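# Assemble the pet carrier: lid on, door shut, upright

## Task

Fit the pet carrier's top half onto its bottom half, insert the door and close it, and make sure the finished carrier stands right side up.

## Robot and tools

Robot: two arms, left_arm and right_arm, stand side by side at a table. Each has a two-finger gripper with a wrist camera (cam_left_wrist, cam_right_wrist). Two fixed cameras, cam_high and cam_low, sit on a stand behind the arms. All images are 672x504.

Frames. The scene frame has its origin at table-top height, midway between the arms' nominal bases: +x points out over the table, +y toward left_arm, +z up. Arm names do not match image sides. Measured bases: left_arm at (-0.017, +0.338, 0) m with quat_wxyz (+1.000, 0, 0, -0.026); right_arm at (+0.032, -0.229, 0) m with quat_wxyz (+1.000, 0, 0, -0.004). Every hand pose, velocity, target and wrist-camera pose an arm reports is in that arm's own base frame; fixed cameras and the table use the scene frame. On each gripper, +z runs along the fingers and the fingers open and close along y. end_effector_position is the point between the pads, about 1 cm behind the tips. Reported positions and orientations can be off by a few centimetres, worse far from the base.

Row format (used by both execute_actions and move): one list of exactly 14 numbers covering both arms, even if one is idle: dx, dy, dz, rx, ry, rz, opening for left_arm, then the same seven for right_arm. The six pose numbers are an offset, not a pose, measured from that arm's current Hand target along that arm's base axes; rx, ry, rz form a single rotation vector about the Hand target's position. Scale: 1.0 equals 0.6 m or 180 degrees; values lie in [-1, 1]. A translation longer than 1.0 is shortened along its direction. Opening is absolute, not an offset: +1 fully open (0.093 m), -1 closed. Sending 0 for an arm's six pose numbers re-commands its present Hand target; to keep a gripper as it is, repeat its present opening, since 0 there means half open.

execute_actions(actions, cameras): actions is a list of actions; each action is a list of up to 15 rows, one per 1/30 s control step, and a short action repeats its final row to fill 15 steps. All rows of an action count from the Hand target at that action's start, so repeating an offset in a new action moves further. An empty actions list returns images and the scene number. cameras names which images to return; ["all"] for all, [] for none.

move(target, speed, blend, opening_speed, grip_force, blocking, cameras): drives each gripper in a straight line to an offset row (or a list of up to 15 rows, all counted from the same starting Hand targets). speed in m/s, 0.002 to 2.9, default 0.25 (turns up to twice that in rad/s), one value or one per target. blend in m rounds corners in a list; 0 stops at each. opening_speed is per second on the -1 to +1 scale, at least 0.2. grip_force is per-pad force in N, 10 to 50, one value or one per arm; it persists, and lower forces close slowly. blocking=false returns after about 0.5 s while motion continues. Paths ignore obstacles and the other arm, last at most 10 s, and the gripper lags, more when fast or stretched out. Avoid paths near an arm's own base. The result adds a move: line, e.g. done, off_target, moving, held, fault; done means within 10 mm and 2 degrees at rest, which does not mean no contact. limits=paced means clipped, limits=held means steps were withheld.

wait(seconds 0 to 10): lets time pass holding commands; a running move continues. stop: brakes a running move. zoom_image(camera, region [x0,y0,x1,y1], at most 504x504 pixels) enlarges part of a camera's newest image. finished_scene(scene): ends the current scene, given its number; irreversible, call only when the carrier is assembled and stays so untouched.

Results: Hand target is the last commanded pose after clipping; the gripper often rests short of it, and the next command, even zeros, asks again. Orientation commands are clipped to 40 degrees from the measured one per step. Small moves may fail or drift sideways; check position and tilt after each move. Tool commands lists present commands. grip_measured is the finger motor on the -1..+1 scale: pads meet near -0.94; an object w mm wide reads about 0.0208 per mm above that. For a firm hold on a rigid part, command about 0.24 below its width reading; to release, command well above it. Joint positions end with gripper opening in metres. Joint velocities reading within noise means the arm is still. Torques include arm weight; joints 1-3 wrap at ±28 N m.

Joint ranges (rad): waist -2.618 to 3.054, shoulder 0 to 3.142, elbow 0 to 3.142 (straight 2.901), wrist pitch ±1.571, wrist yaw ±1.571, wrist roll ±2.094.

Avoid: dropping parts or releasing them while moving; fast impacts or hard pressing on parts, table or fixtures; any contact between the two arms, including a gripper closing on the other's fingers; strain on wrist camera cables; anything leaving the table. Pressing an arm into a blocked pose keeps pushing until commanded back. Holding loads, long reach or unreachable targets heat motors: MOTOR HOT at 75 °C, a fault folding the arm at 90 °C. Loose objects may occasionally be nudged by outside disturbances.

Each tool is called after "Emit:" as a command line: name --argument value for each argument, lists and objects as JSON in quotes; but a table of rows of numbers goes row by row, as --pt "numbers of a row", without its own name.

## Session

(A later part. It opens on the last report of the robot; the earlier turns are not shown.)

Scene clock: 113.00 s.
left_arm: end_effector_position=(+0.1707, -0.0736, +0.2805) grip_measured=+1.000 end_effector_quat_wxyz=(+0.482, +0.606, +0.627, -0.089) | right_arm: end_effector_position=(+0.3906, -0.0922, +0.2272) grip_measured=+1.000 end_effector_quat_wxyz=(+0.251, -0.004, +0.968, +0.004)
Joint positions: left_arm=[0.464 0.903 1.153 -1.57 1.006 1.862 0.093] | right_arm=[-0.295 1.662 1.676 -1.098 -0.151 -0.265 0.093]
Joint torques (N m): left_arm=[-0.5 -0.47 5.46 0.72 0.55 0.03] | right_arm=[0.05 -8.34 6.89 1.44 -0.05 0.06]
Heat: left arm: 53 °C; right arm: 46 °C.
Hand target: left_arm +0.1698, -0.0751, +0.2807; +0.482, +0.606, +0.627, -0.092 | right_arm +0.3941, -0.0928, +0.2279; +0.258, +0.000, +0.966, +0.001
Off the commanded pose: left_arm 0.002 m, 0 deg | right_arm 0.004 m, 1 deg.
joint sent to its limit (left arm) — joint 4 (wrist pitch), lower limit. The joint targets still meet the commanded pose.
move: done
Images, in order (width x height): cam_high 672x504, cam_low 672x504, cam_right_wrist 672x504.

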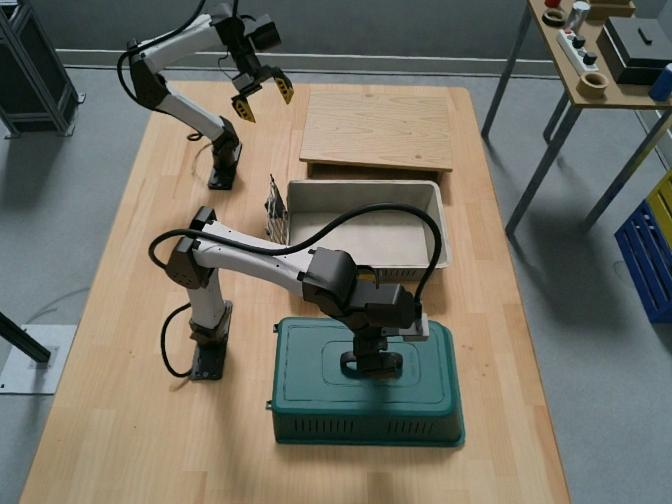

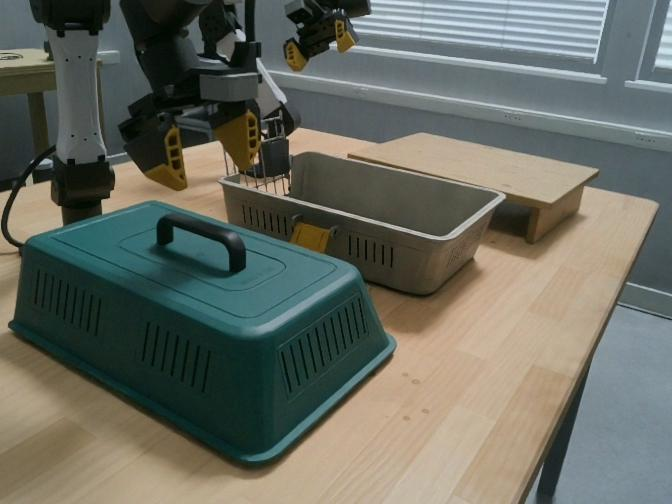

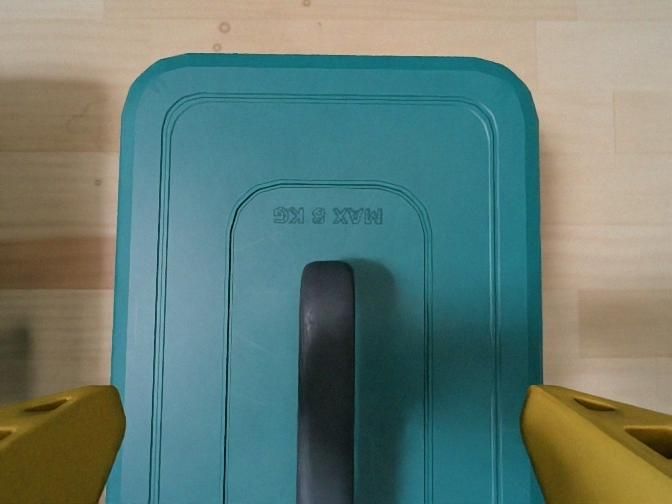

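Emit:
move --target '[0,0,0,0,0,0,1,0.0,0.005,-0.065,0,0.0,0,1]' --speed 0.12 --cameras '["cam_high","cam_low","cam_right_wrist"]'

Emit:
zoom_image --camera "cam_low" --region '[80, 60, 300, 300]'

Scene clock: 118.00 s.
left_arm: end_effector_position=(+0.1707, -0.0736, +0.2805) grip_measured=+1.000 end_effector_quat_wxyz=(+0.482, +0.606, +0.627, -0.089) | right_arm: end_effector_position=(+0.3933, -0.0909, +0.1788) grip_measured=+1.000 end_effector_quat_wxyz=(+0.239, -0.002, +0.971, +0.007)
Joint positions: left_arm=[0.464 0.903 1.153 -1.57 1.006 1.862 0.093] | right_arm=[-0.288 1.662 1.492 -0.938 -0.147 -0.257 0.093]
Joint torques (N m): left_arm=[-0.49 -0.25 5.45 0.72 0.58 0.03] | right_arm=[0.25 -11.4 6.61 1.39 -0.05 0.04]
Heat: left arm: 53 °C; right arm: 45 °C.
Hand target: left_arm +0.1698, -0.0751, +0.2807; +0.482, +0.606, +0.627, -0.092 | right_arm +0.3942, -0.0897, +0.1889; +0.258, +0.000, +0.966, +0.001
Off the commanded pose: left_arm 0.002 m, 0 deg | right_arm 0.010 m, 2 deg.
joint sent to its limit (left arm) — joint 4 (wrist pitch), lower limit. The joint targets still meet the commanded pose.
move: done
Images, in order (width x height): cam_high 672x504, cam_low 672x504, cam_right_wrist 672x504.

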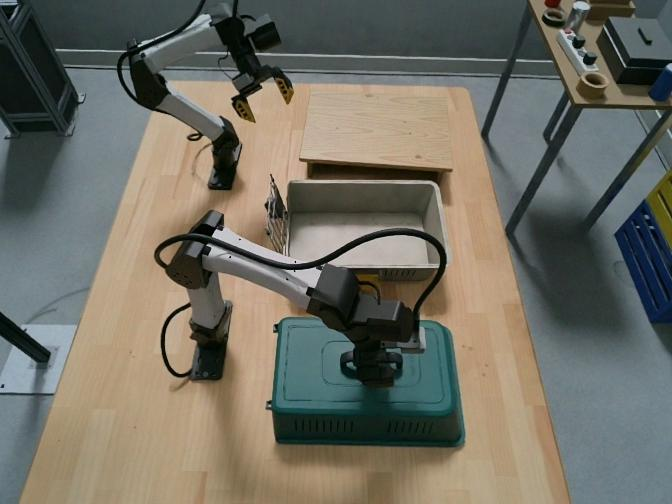

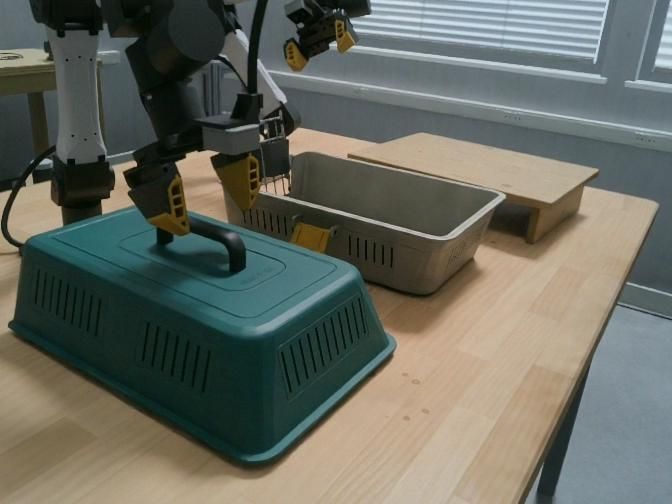

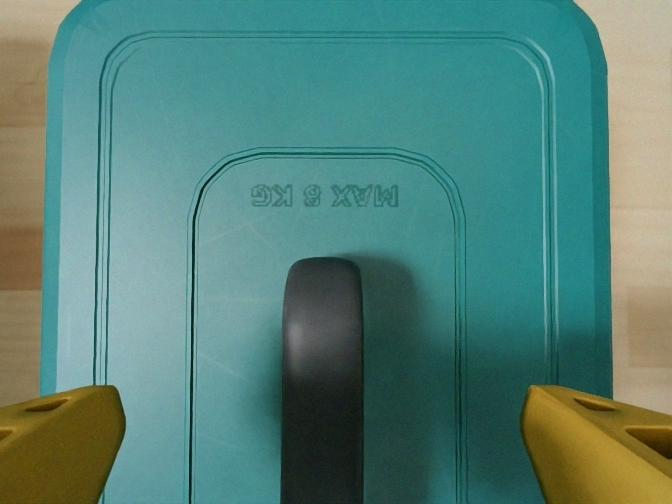

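Scaled by 2.100 from the camera's 672x504 image, which has a finer 960x720 frame.

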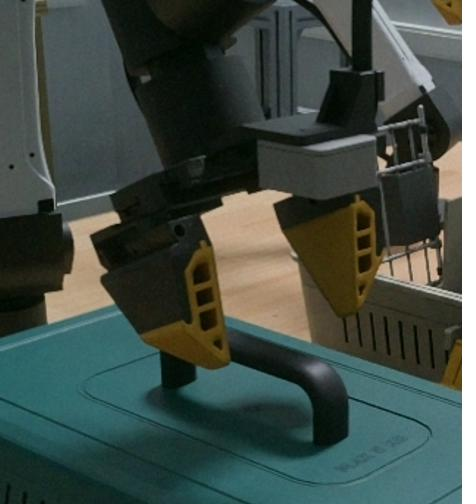

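Emit:
move --target '[0,0,0,0,0,0,1,0.0,0.0,-0.03,0,-0.01,0,1]' --speed 0.08 --cameras '["cam_high","cam_low","cam_right_wrist"]'

Emit:
zoom_image --camera "cam_low" --region '[80, 60, 300, 300]'

Emit:
zoom_image --camera "cam_high" --region '[260, 300, 480, 460]'

Scene clock: 122.77 s.
left_arm: end_effector_position=(+0.1707, -0.0736, +0.2805) grip_measured=+1.000 end_effector_quat_wxyz=(+0.482, +0.606, +0.627, -0.089) | right_arm: end_effector_position=(+0.3929, -0.0908, +0.1612) grip_measured=+1.000 end_effector_quat_wxyz=(+0.254, -0.003, +0.967, +0.003)
Joint positions: left_arm=[0.464 0.903 1.153 -1.57 1.006 1.862 0.093] | right_arm=[-0.288 1.632 1.376 -0.821 -0.147 -0.257 0.093]
Joint torques (N m): left_arm=[-0.51 -0.42 5.67 0.72 0.59 0.03] | right_arm=[-0.1 -11 6.64 1.46 -0.15 0.05]
Heat: left arm: 53 °C; right arm: 45 °C.
Hand target: left_arm +0.1698, -0.0751, +0.2807; +0.482, +0.606, +0.627, -0.092 | right_arm +0.3941, -0.0897, +0.1709; +0.273, +0.000, +0.962, +0.001
Off the commanded pose: left_arm 0.002 m, 0 deg | right_arm 0.010 m, 2 deg.
joint sent to its limit (left arm) — joint 4 (wrist pitch), lower limit. The joint targets still meet the commanded pose.
move: done
Images, in order (width x height): cam_high 672x504, cam_low 672x504, cam_right_wrist 672x504.

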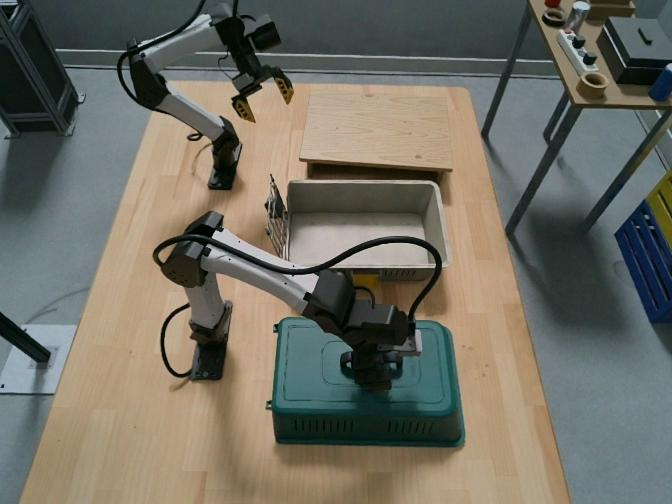

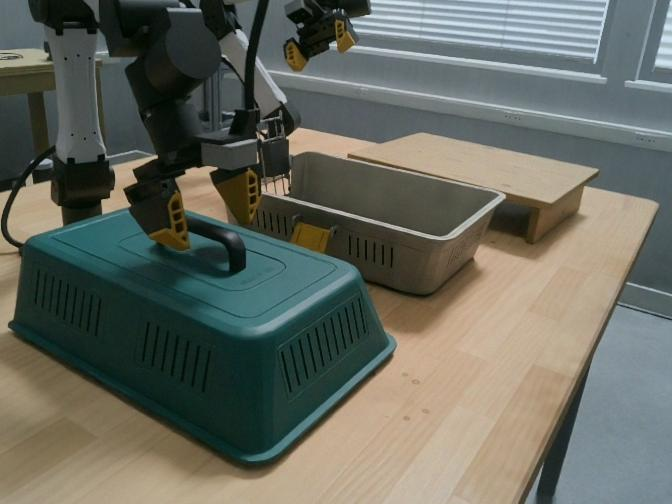

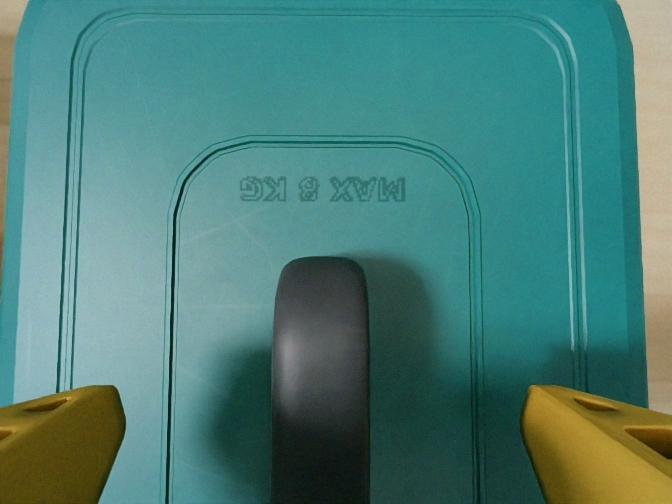

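Scaled by 2.100 from the camera's 672x504 image, which has a finer 960x720 frame.

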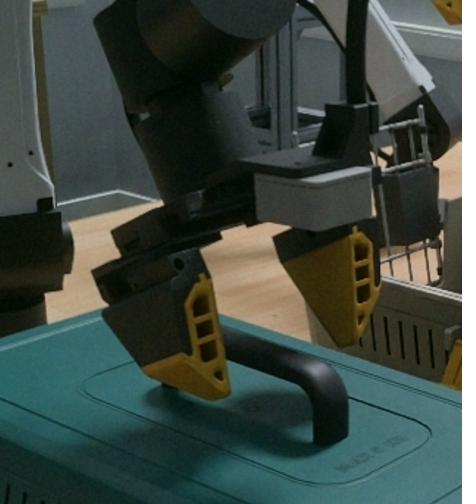

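Scaled by 2.291 from the camera's 672x504 image, which has a finer 960x720 frame.

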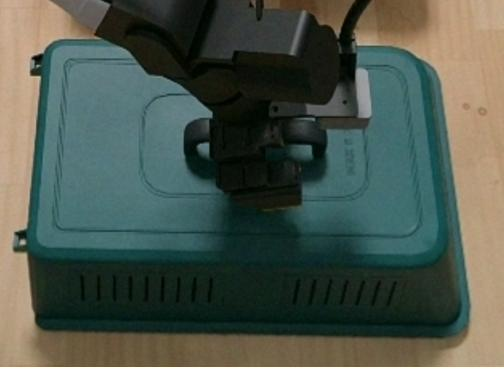

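Emit:
move --target '[0,0,0,0,0,0,1,0.0,0.0,-0.015,0,0,0,1]' --speed 0.05 --cameras '["cam_low"]'

Emit:
zoom_image --camera "cam_low" --region '[120, 140, 280, 280]'

Scene clock: 126.90 s.
left_arm: end_effector_position=(+0.1707, -0.0736, +0.2805) grip_measured=+1.000 end_effector_quat_wxyz=(+0.482, +0.606, +0.627, -0.089) | right_arm: end_effector_position=(+0.3927, -0.0907, +0.1527) grip_measured=+1.000 end_effector_quat_wxyz=(+0.255, -0.003, +0.967, +0.003)
Joint positions: left_arm=[0.464 0.903 1.153 -1.57 1.006 1.862 0.093] | right_arm=[-0.288 1.632 1.341 -0.785 -0.147 -0.257 0.093]
Joint torques (N m): left_arm=[-0.44 -0.4 5.38 0.68 0.58 0.04] | right_arm=[-0.08 -10.89 6.63 1.48 -0.16 0.05]
Heat: left arm: 53 °C; right arm: 45 °C.
Hand target: left_arm +0.1698, -0.0751, +0.2807; +0.482, +0.606, +0.627, -0.092 | right_arm +0.3941, -0.0897, +0.1619; +0.273, +0.000, +0.962, +0.001
Off the commanded pose: left_arm 0.002 m, 0 deg | right_arm 0.009 m, 2 deg.
joint sent to its limit (left arm) — joint 4 (wrist pitch), lower limit. The joint targets still meet the commanded pose.
move: done
Images, in order (width x height): cam_low 672x504.

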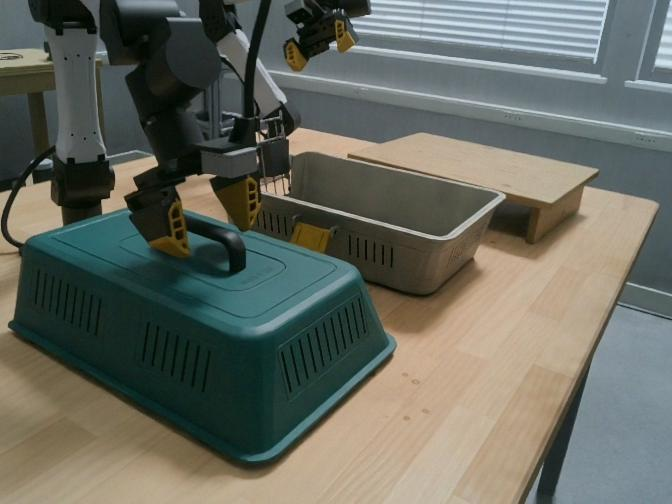

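Scaled by 3.150 from the camera's 672x504 image, which has a finer 960x720 frame.

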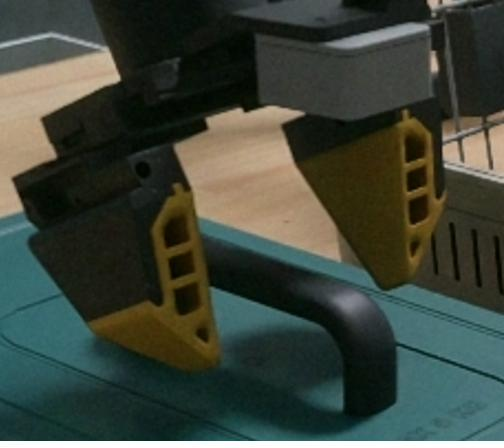

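Emit:
move --target '[0,0,0,0,0,0,1,0,0,0,0,0,0,-1]' --opening_speed 0.6 --cameras '["cam_low","cam_right_wrist"]'

Scene clock: 132.30 s.
left_arm: end_effector_position=(+0.1707, -0.0736, +0.2805) grip_measured=+1.000 end_effector_quat_wxyz=(+0.482, +0.606, +0.627, -0.089) | right_arm: end_effector_position=(+0.3929, -0.0907, +0.1528) grip_measured=-0.605 end_effector_quat_wxyz=(+0.255, -0.003, +0.967, +0.003)
Joint positions: left_arm=[0.464 0.903 1.153 -1.57 1.006 1.862 0.093] | right_arm=[-0.288 1.632 1.341 -0.785 -0.147 -0.256 0.016]
Joint torques (N m): left_arm=[-0.46 -0.39 5.33 0.74 0.58 0.07] | right_arm=[-0.12 -10.88 6.58 1.45 -0.15 0.04]
Heat: left arm: 53 °C; right arm: 44 °C.
Hand target: left_arm +0.1698, -0.0751, +0.2807; +0.482, +0.606, +0.627, -0.092 | right_arm +0.3941, -0.0896, +0.1619; +0.273, +0.000, +0.962, +0.001
Off the commanded pose: left_arm 0.002 m, 0 deg | right_arm 0.009 m, 2 deg.
joint sent to its limit (left arm) — joint 4 (wrist pitch), lower limit. The joint targets still meet the commanded pose.
move: done
Images, in order (width x height): cam_low 672x504, cam_right_wrist 672x504.

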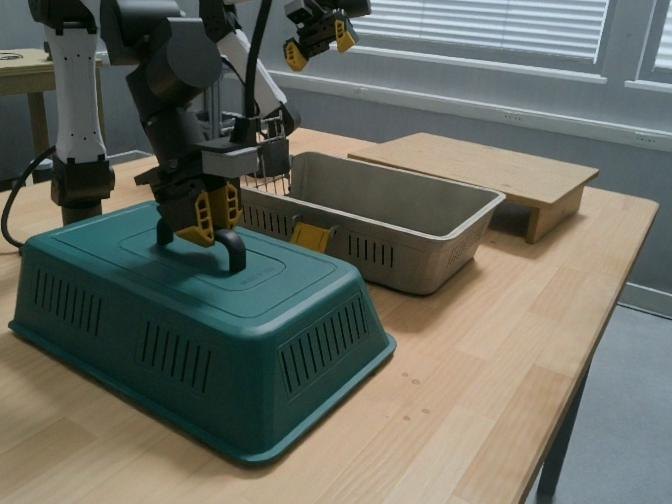

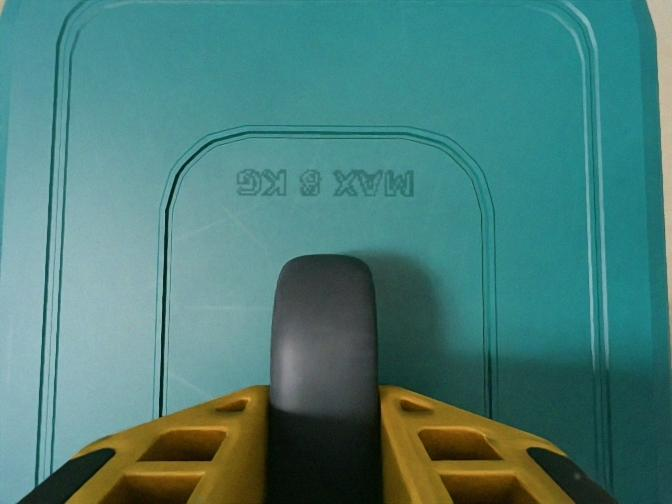

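Emit:
move --target '[0,0,0,0,0,0,1,0,0,0.08,0,0,0,-1]' --speed 0.06 --cameras '["all"]'

Scene clock: 135.70 s.
left_arm: end_effector_position=(+0.1707, -0.0736, +0.2805) grip_measured=+1.000 end_effector_quat_wxyz=(+0.482, +0.606, +0.627, -0.089) | right_arm: end_effector_position=(+0.3807, -0.0871, +0.1808) grip_measured=-0.611 end_effector_quat_wxyz=(+0.229, +0.000, +0.973, +0.010)
Joint positions: left_arm=[0.464 0.903 1.153 -1.57 1.006 1.862 0.093] | right_arm=[-0.288 1.632 1.477 -0.976 -0.147 -0.256 0.016]
Joint torques (N m): left_arm=[-0.44 -0.43 5.53 0.72 0.56 0.06] | right_arm=[-0.16 -10.3 12.36 1.37 -0.16 0.04]
Heat: left arm: 53 °C; right arm: 45 °C.
Hand target: left_arm +0.1698, -0.0751, +0.2807; +0.482, +0.606, +0.627, -0.092 | right_arm +0.3942, -0.0897, +0.2100; +0.273, +0.000, +0.962, +0.001
Off the commanded pose: left_arm 0.002 m, 0 deg | right_arm 0.032 m, 5 deg.
joint sent to its limit (left arm) — joint 4 (wrist pitch), lower limit. The joint targets still meet the commanded pose.
move: off_target (right_arm)

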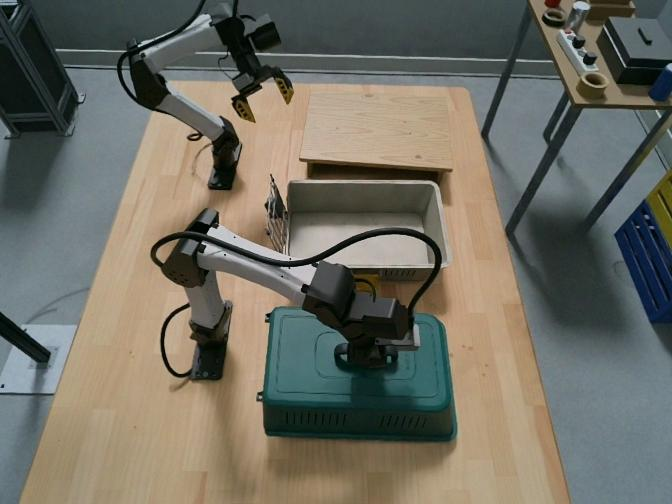

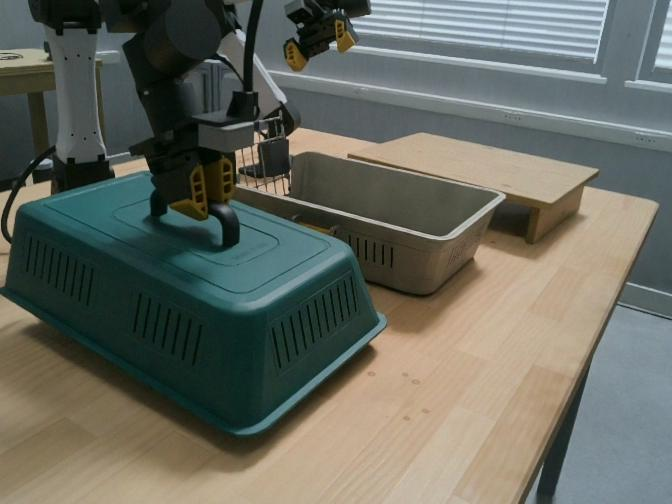

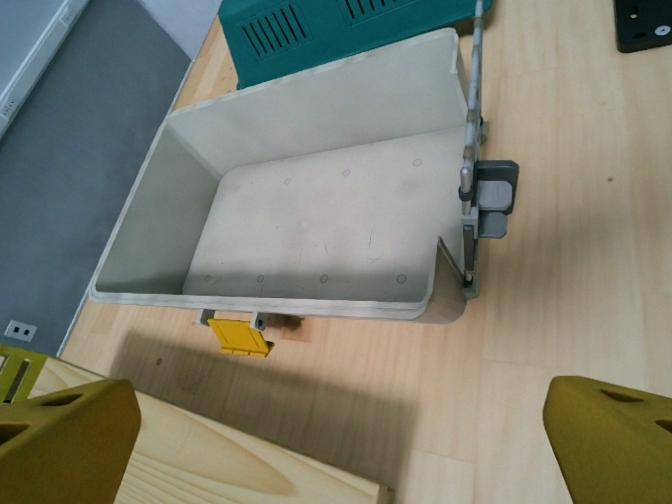

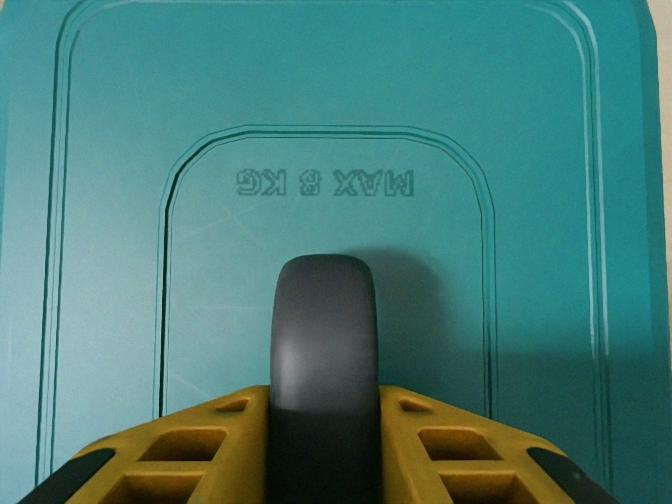

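Emit:
move --target '[0,0,0,0,0,0,1,0.06,-0.005,0.2,0,-0.02,0,-1]' --speed 0.1 --cameras '["all"]'

Scene clock: 141.43 s.
left_arm: end_effector_position=(+0.1707, -0.0736, +0.2805) grip_measured=+1.000 end_effector_quat_wxyz=(+0.482, +0.606, +0.627, -0.089) | right_arm: end_effector_position=(+0.4218, -0.0950, +0.3066) grip_measured=-0.611 end_effector_quat_wxyz=(+0.262, +0.002, +0.965, +0.004)
Joint positions: left_arm=[0.464 0.903 1.153 -1.57 1.006 1.862 0.093] | right_arm=[-0.279 1.946 2.379 -1.492 -0.147 -0.236 0.016]
Joint torques (N m): left_arm=[-0.5 -0.42 5.49 0.72 0.55 0.03] | right_arm=[0.18 -10.78 10.81 1.56 -0.23 0.05]
Heat: left arm: 52 °C; right arm: 46 °C.
Hand target: left_arm +0.1698, -0.0751, +0.2807; +0.482, +0.606, +0.627, -0.092 | right_arm +0.4301, -0.0928, +0.3300; +0.304, +0.000, +0.953, +0.001
Off the commanded pose: left_arm 0.002 m, 0 deg | right_arm 0.025 m, 5 deg.
joint sent to its limit (left arm) — joint 4 (wrist pitch), lower limit. The joint targets still meet the commanded pose.
move: off_target (right_arm)

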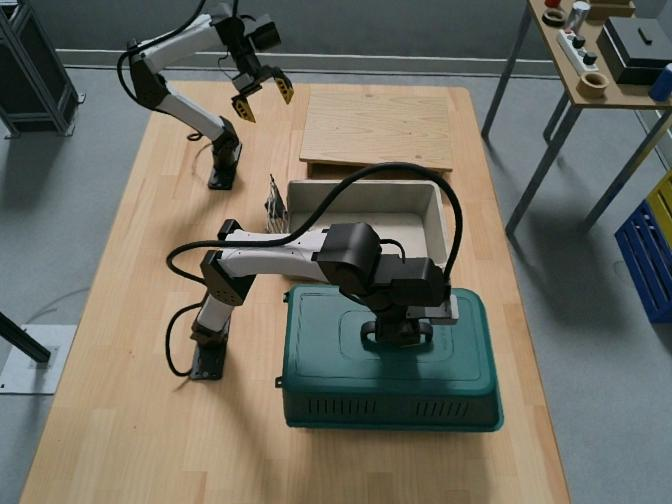

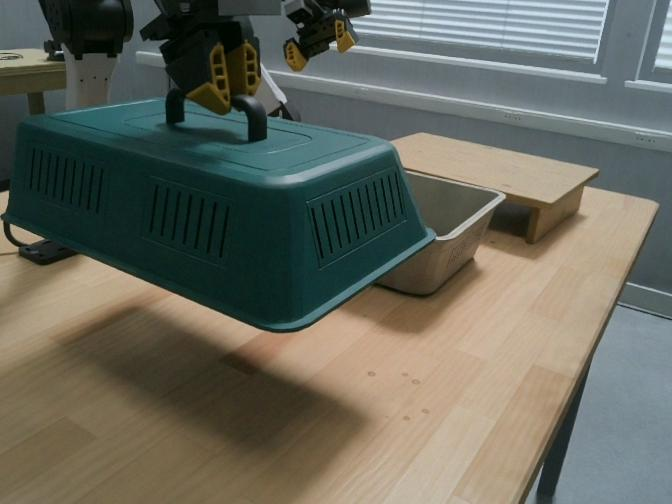

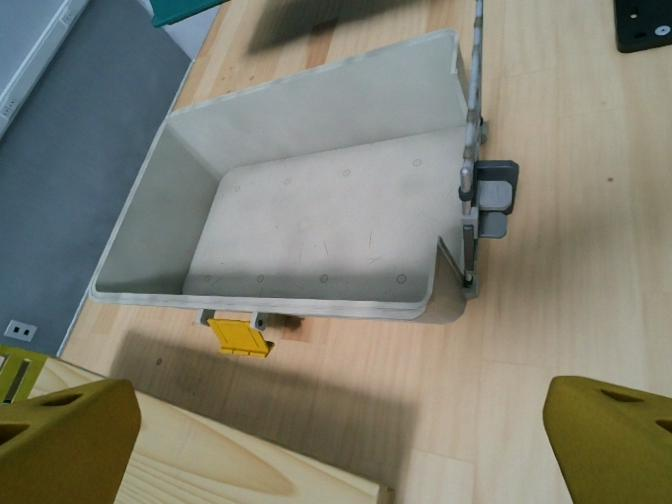

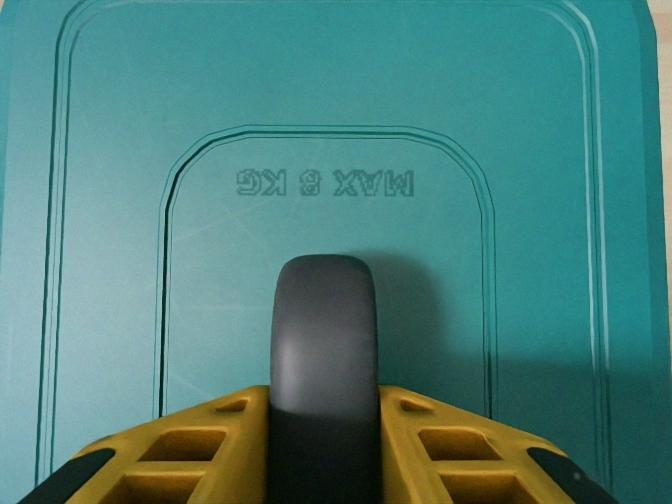

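Emit:
move --target '[0,0,0,0,0,0,1,0.02,0.42,0.02,0,0,0,-1]' --speed 0.15 --cameras '["all"]'

Scene clock: 146.00 s.
left_arm: end_effector_position=(+0.1707, -0.0736, +0.2805) grip_measured=+1.000 end_effector_quat_wxyz=(+0.482, +0.606, +0.627, -0.089) | right_arm: end_effector_position=(+0.4371, +0.1625, +0.3202) grip_measured=-0.611 end_effector_quat_wxyz=(+0.301, -0.018, +0.953, +0.005)
Joint positions: left_arm=[0.464 0.903 1.153 -1.57 1.006 1.862 0.093] | right_arm=[0.437 2.159 2.755 -1.593 0.225 0.331 0.016]
Joint torques (N m): left_arm=[-0.46 -0.31 5.53 0.73 0.59 0.05] | right_arm=[-0.59 -11.92 9.84 1.58 0.34 0.05]
Heat: left arm: 52 °C; right arm: 46 °C.
Hand target: left_arm +0.1698, -0.0751, +0.2807; +0.482, +0.606, +0.627, -0.092 | right_arm +0.4421, +0.1593, +0.3420; +0.303, +0.000, +0.953, +0.001
Off the commanded pose: left_arm 0.002 m, 0 deg | right_arm 0.023 m, 2 deg.
joint read past its limit (right arm) — joint 4 (wrist pitch), lower limit.
joint sent to its limit (left arm) — joint 4 (wrist pitch), lower limit. The joint targets still meet the commanded pose.
joint sent to its limit (right arm) — joint 4 (wrist pitch), lower limit. The joint targets are off in orientation, not in position.
move: off_target (right_arm)

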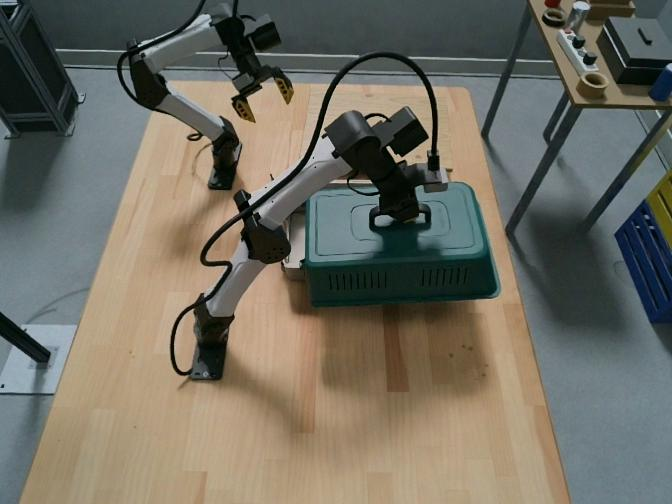

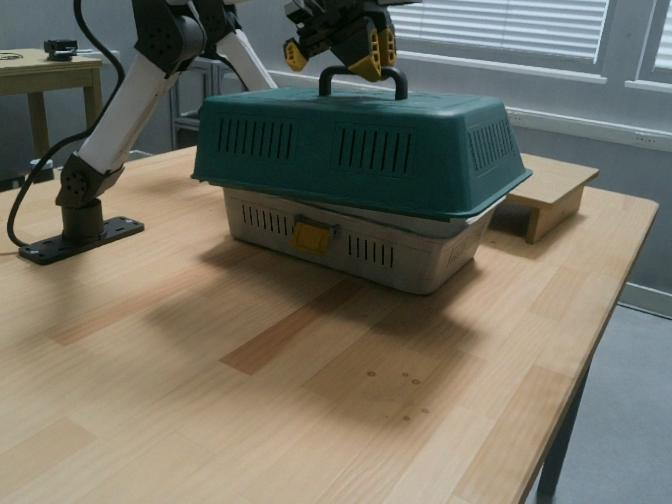

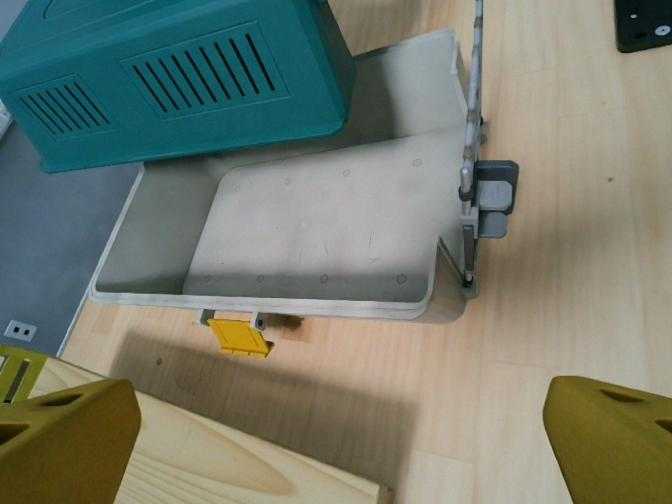

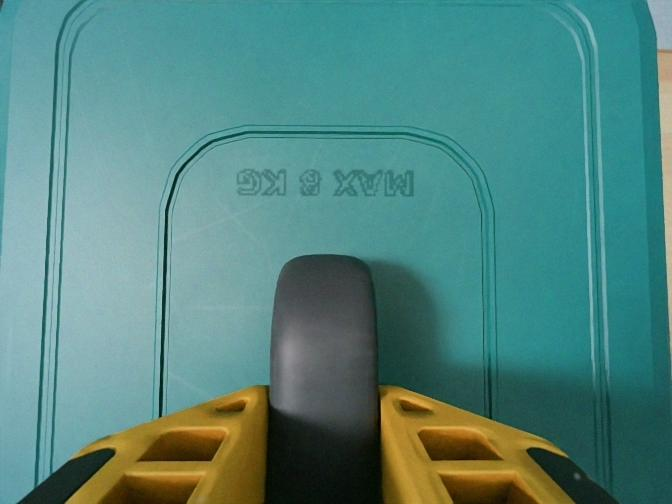

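Emit:
move --target '[0,0,0,0,0,0,1,-0.025,0.2,-0.02,0,0.0,0,-1]' --speed 0.12 --cameras '["all"]'

Emit:
zoom_image --camera "cam_left_wrist" --region '[240, 0, 560, 320]'

Emit:
zoom_image --camera "cam_high" --region '[240, 120, 500, 300]'

Emit:
zoom_image --camera "cam_low" --region '[180, 60, 540, 310]'

Scene clock: 151.10 s.
left_arm: end_effector_position=(+0.1707, -0.0736, +0.2805) grip_measured=+1.000 end_effector_quat_wxyz=(+0.482, +0.606, +0.627, -0.089) | right_arm: end_effector_position=(+0.4137, +0.2758, +0.3000) grip_measured=-0.611 end_effector_quat_wxyz=(+0.327, -0.036, +0.944, +0.021)
Joint positions: left_arm=[0.464 0.903 1.153 -1.57 1.006 1.862 0.093] | right_arm=[0.708 2.272 2.821 -1.546 0.36 0.523 0.016]
Joint torques (N m): left_arm=[-0.51 -0.35 5.49 0.72 0.58 0.06] | right_arm=[-0.49 -13.2 10.19 1.95 0.51 0.06]
Heat: left arm: 52 °C; right arm: 46 °C.
Hand target: left_arm +0.1698, -0.0751, +0.2807; +0.482, +0.606, +0.627, -0.092 | right_arm +0.4272, +0.2793, +0.3301; +0.304, +0.000, +0.953, +0.001
Off the commanded pose: left_arm 0.002 m, 0 deg | right_arm 0.033 m, 6 deg.
elbow stopped short (right arm): the move would have taken joint 3 (elbow) straighter than the controller allows.
joint sent to its limit (left arm) — joint 4 (wrist pitch), lower limit. The joint targets still meet the commanded pose.
move: off_target (right_arm)

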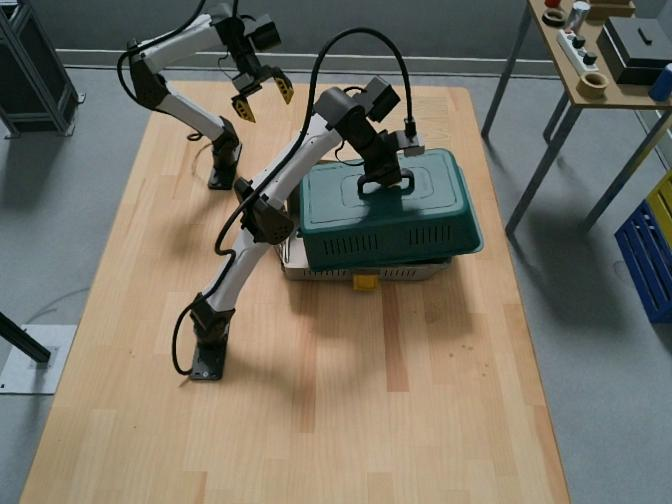

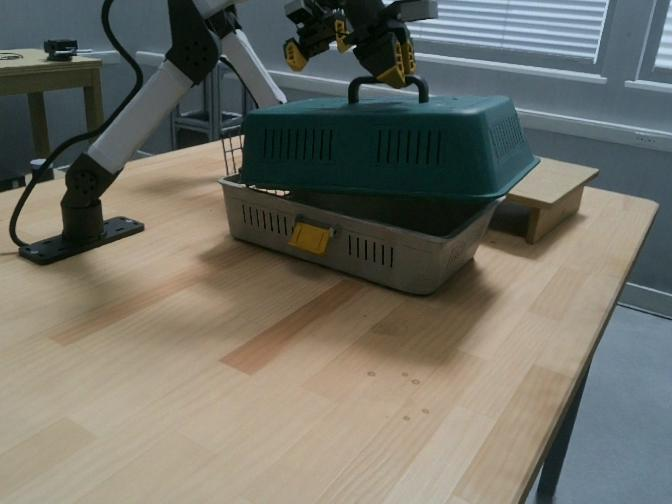

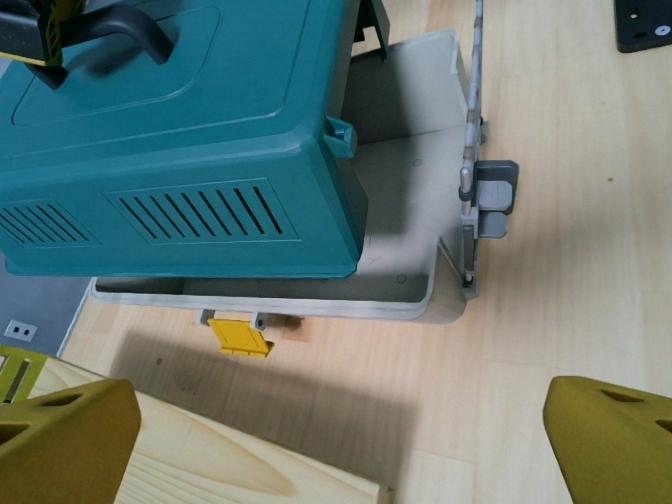

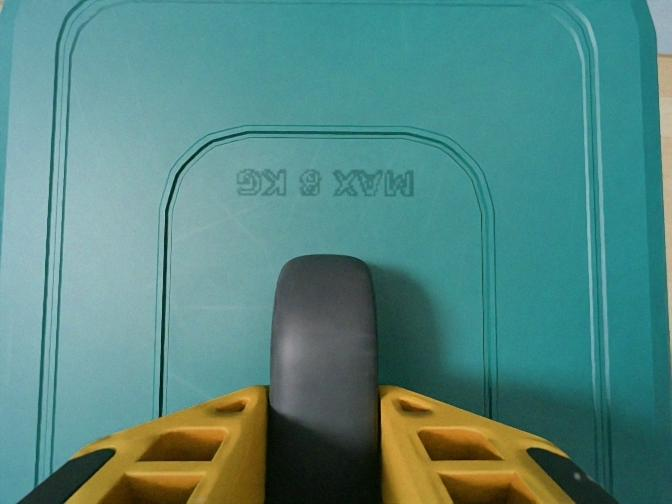

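Scaled by 1.575 from the camera's 672x504 image, which has a finer 960x720 frame.

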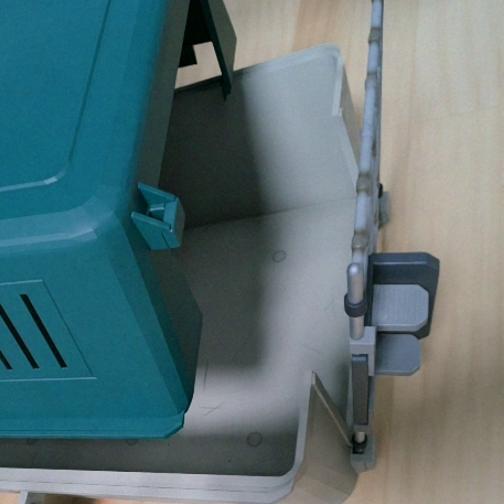

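Scaled by 1.938 from the camera's 672x504 image, which has a finer 960x720 frame.

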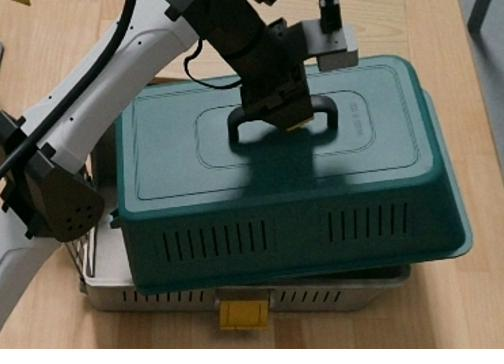

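Scaled by 1.400 from the camera's 672x504 image, which has a finer 960x720 frame.

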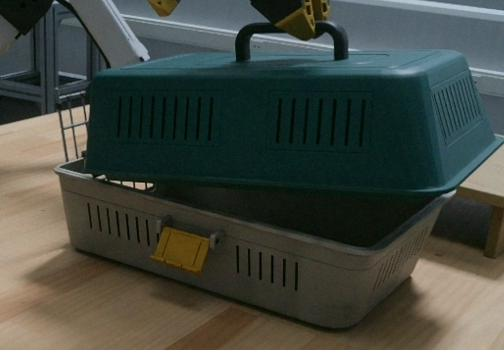

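Emit:
move --target '[0,0,0,0,0,0,1,-0.045,-0.04,-0.025,0,0.032,-0.02,-1]' --speed 0.1 --cameras '["all"]'

Emit:
zoom_image --camera "cam_left_wrist" --region '[240, 0, 560, 320]'

Emit:
zoom_image --camera "cam_low" --region '[180, 60, 540, 310]'

Scene clock: 164.40 s.
left_arm: end_effector_position=(+0.1707, -0.0736, +0.2805) grip_measured=+1.000 end_effector_quat_wxyz=(+0.482, +0.606, +0.627, -0.089) | right_arm: end_effector_position=(+0.4035, +0.2632, +0.2817) grip_measured=-0.611 end_effector_quat_wxyz=(+0.285, +0.000, +0.959, +0.009)
Joint positions: left_arm=[0.464 0.903 1.153 -1.57 1.006 1.862 0.093] | right_arm=[0.696 2.249 2.746 -1.594 0.344 0.613 0.016]
Joint torques (N m): left_arm=[-0.46 -0.39 5.49 0.72 0.56 0.05] | right_arm=[-0.72 -18.39 5.9 1.4 0.34 0.05]
Heat: left arm: 52 °C; right arm: 46 °C.
Hand target: left_arm +0.1698, -0.0751, +0.2807; +0.482, +0.606, +0.627, -0.092 | right_arm +0.4001, +0.2553, +0.3151; +0.255, +0.030, +0.966, -0.009
Off the commanded pose: left_arm 0.002 m, 0 deg | right_arm 0.035 m, 5 deg.
elbow stopped short (right arm): the move would have taken joint 3 (elbow) straighter than the controller allows.
joint read past its limit (right arm) — joint 4 (wrist pitch), lower limit.
joint sent to its limit (left arm) — joint 4 (wrist pitch), lower limit. The joint targets still meet the commanded pose.
joint sent to its limit (right arm) — joint 4 (wrist pitch), lower limit. The joint targets are off in orientation, not in position.
move: off_target (right_arm)

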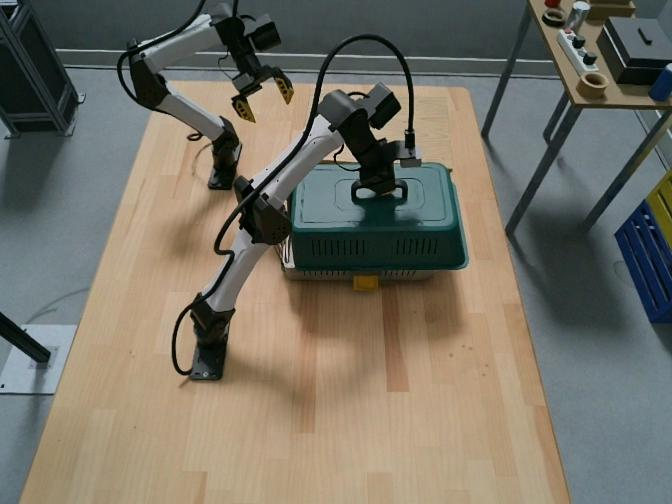

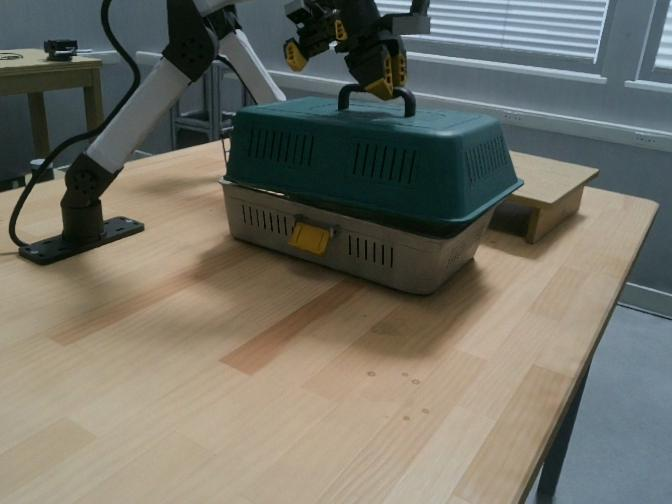

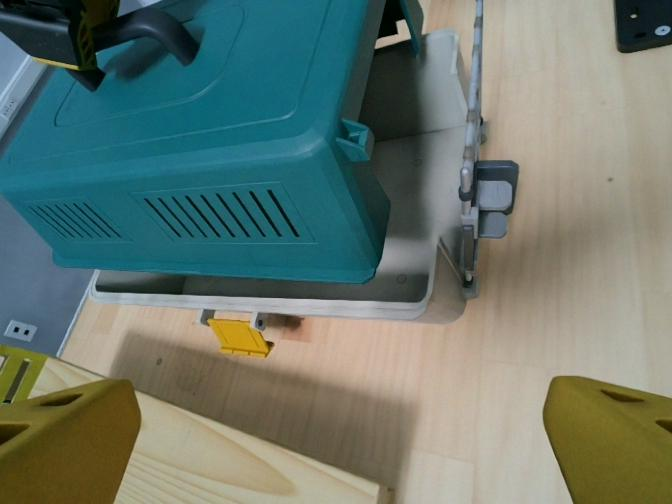

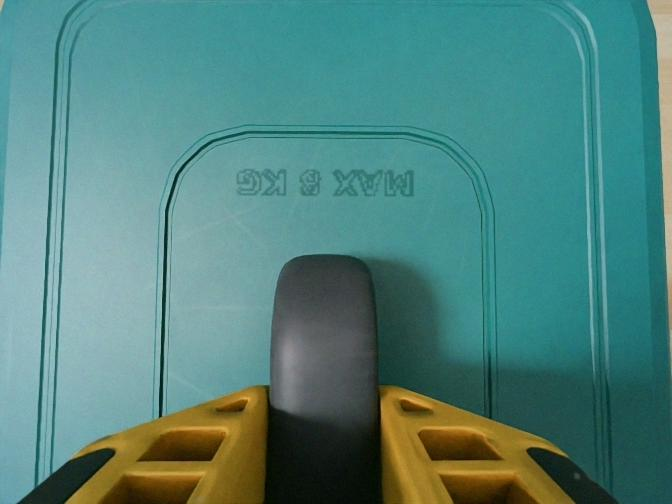

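Scaled by 1.575 from the camera's 672x504 image, which has a finer 960x720 frame.

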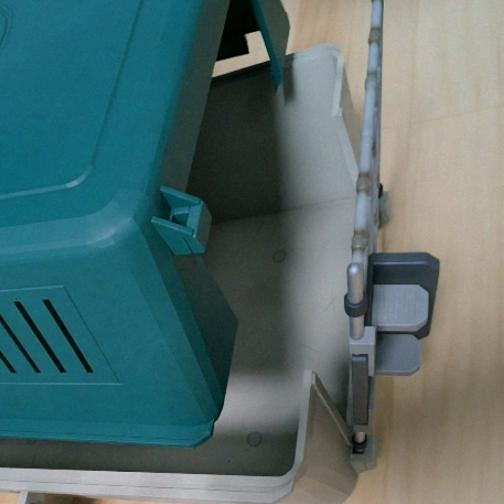

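Scaled by 1.400 from the camera's 672x504 image, which has a finer 960x720 frame.

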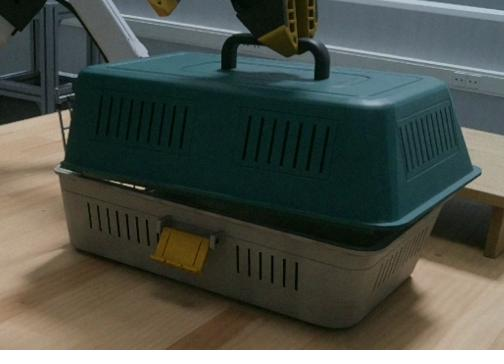

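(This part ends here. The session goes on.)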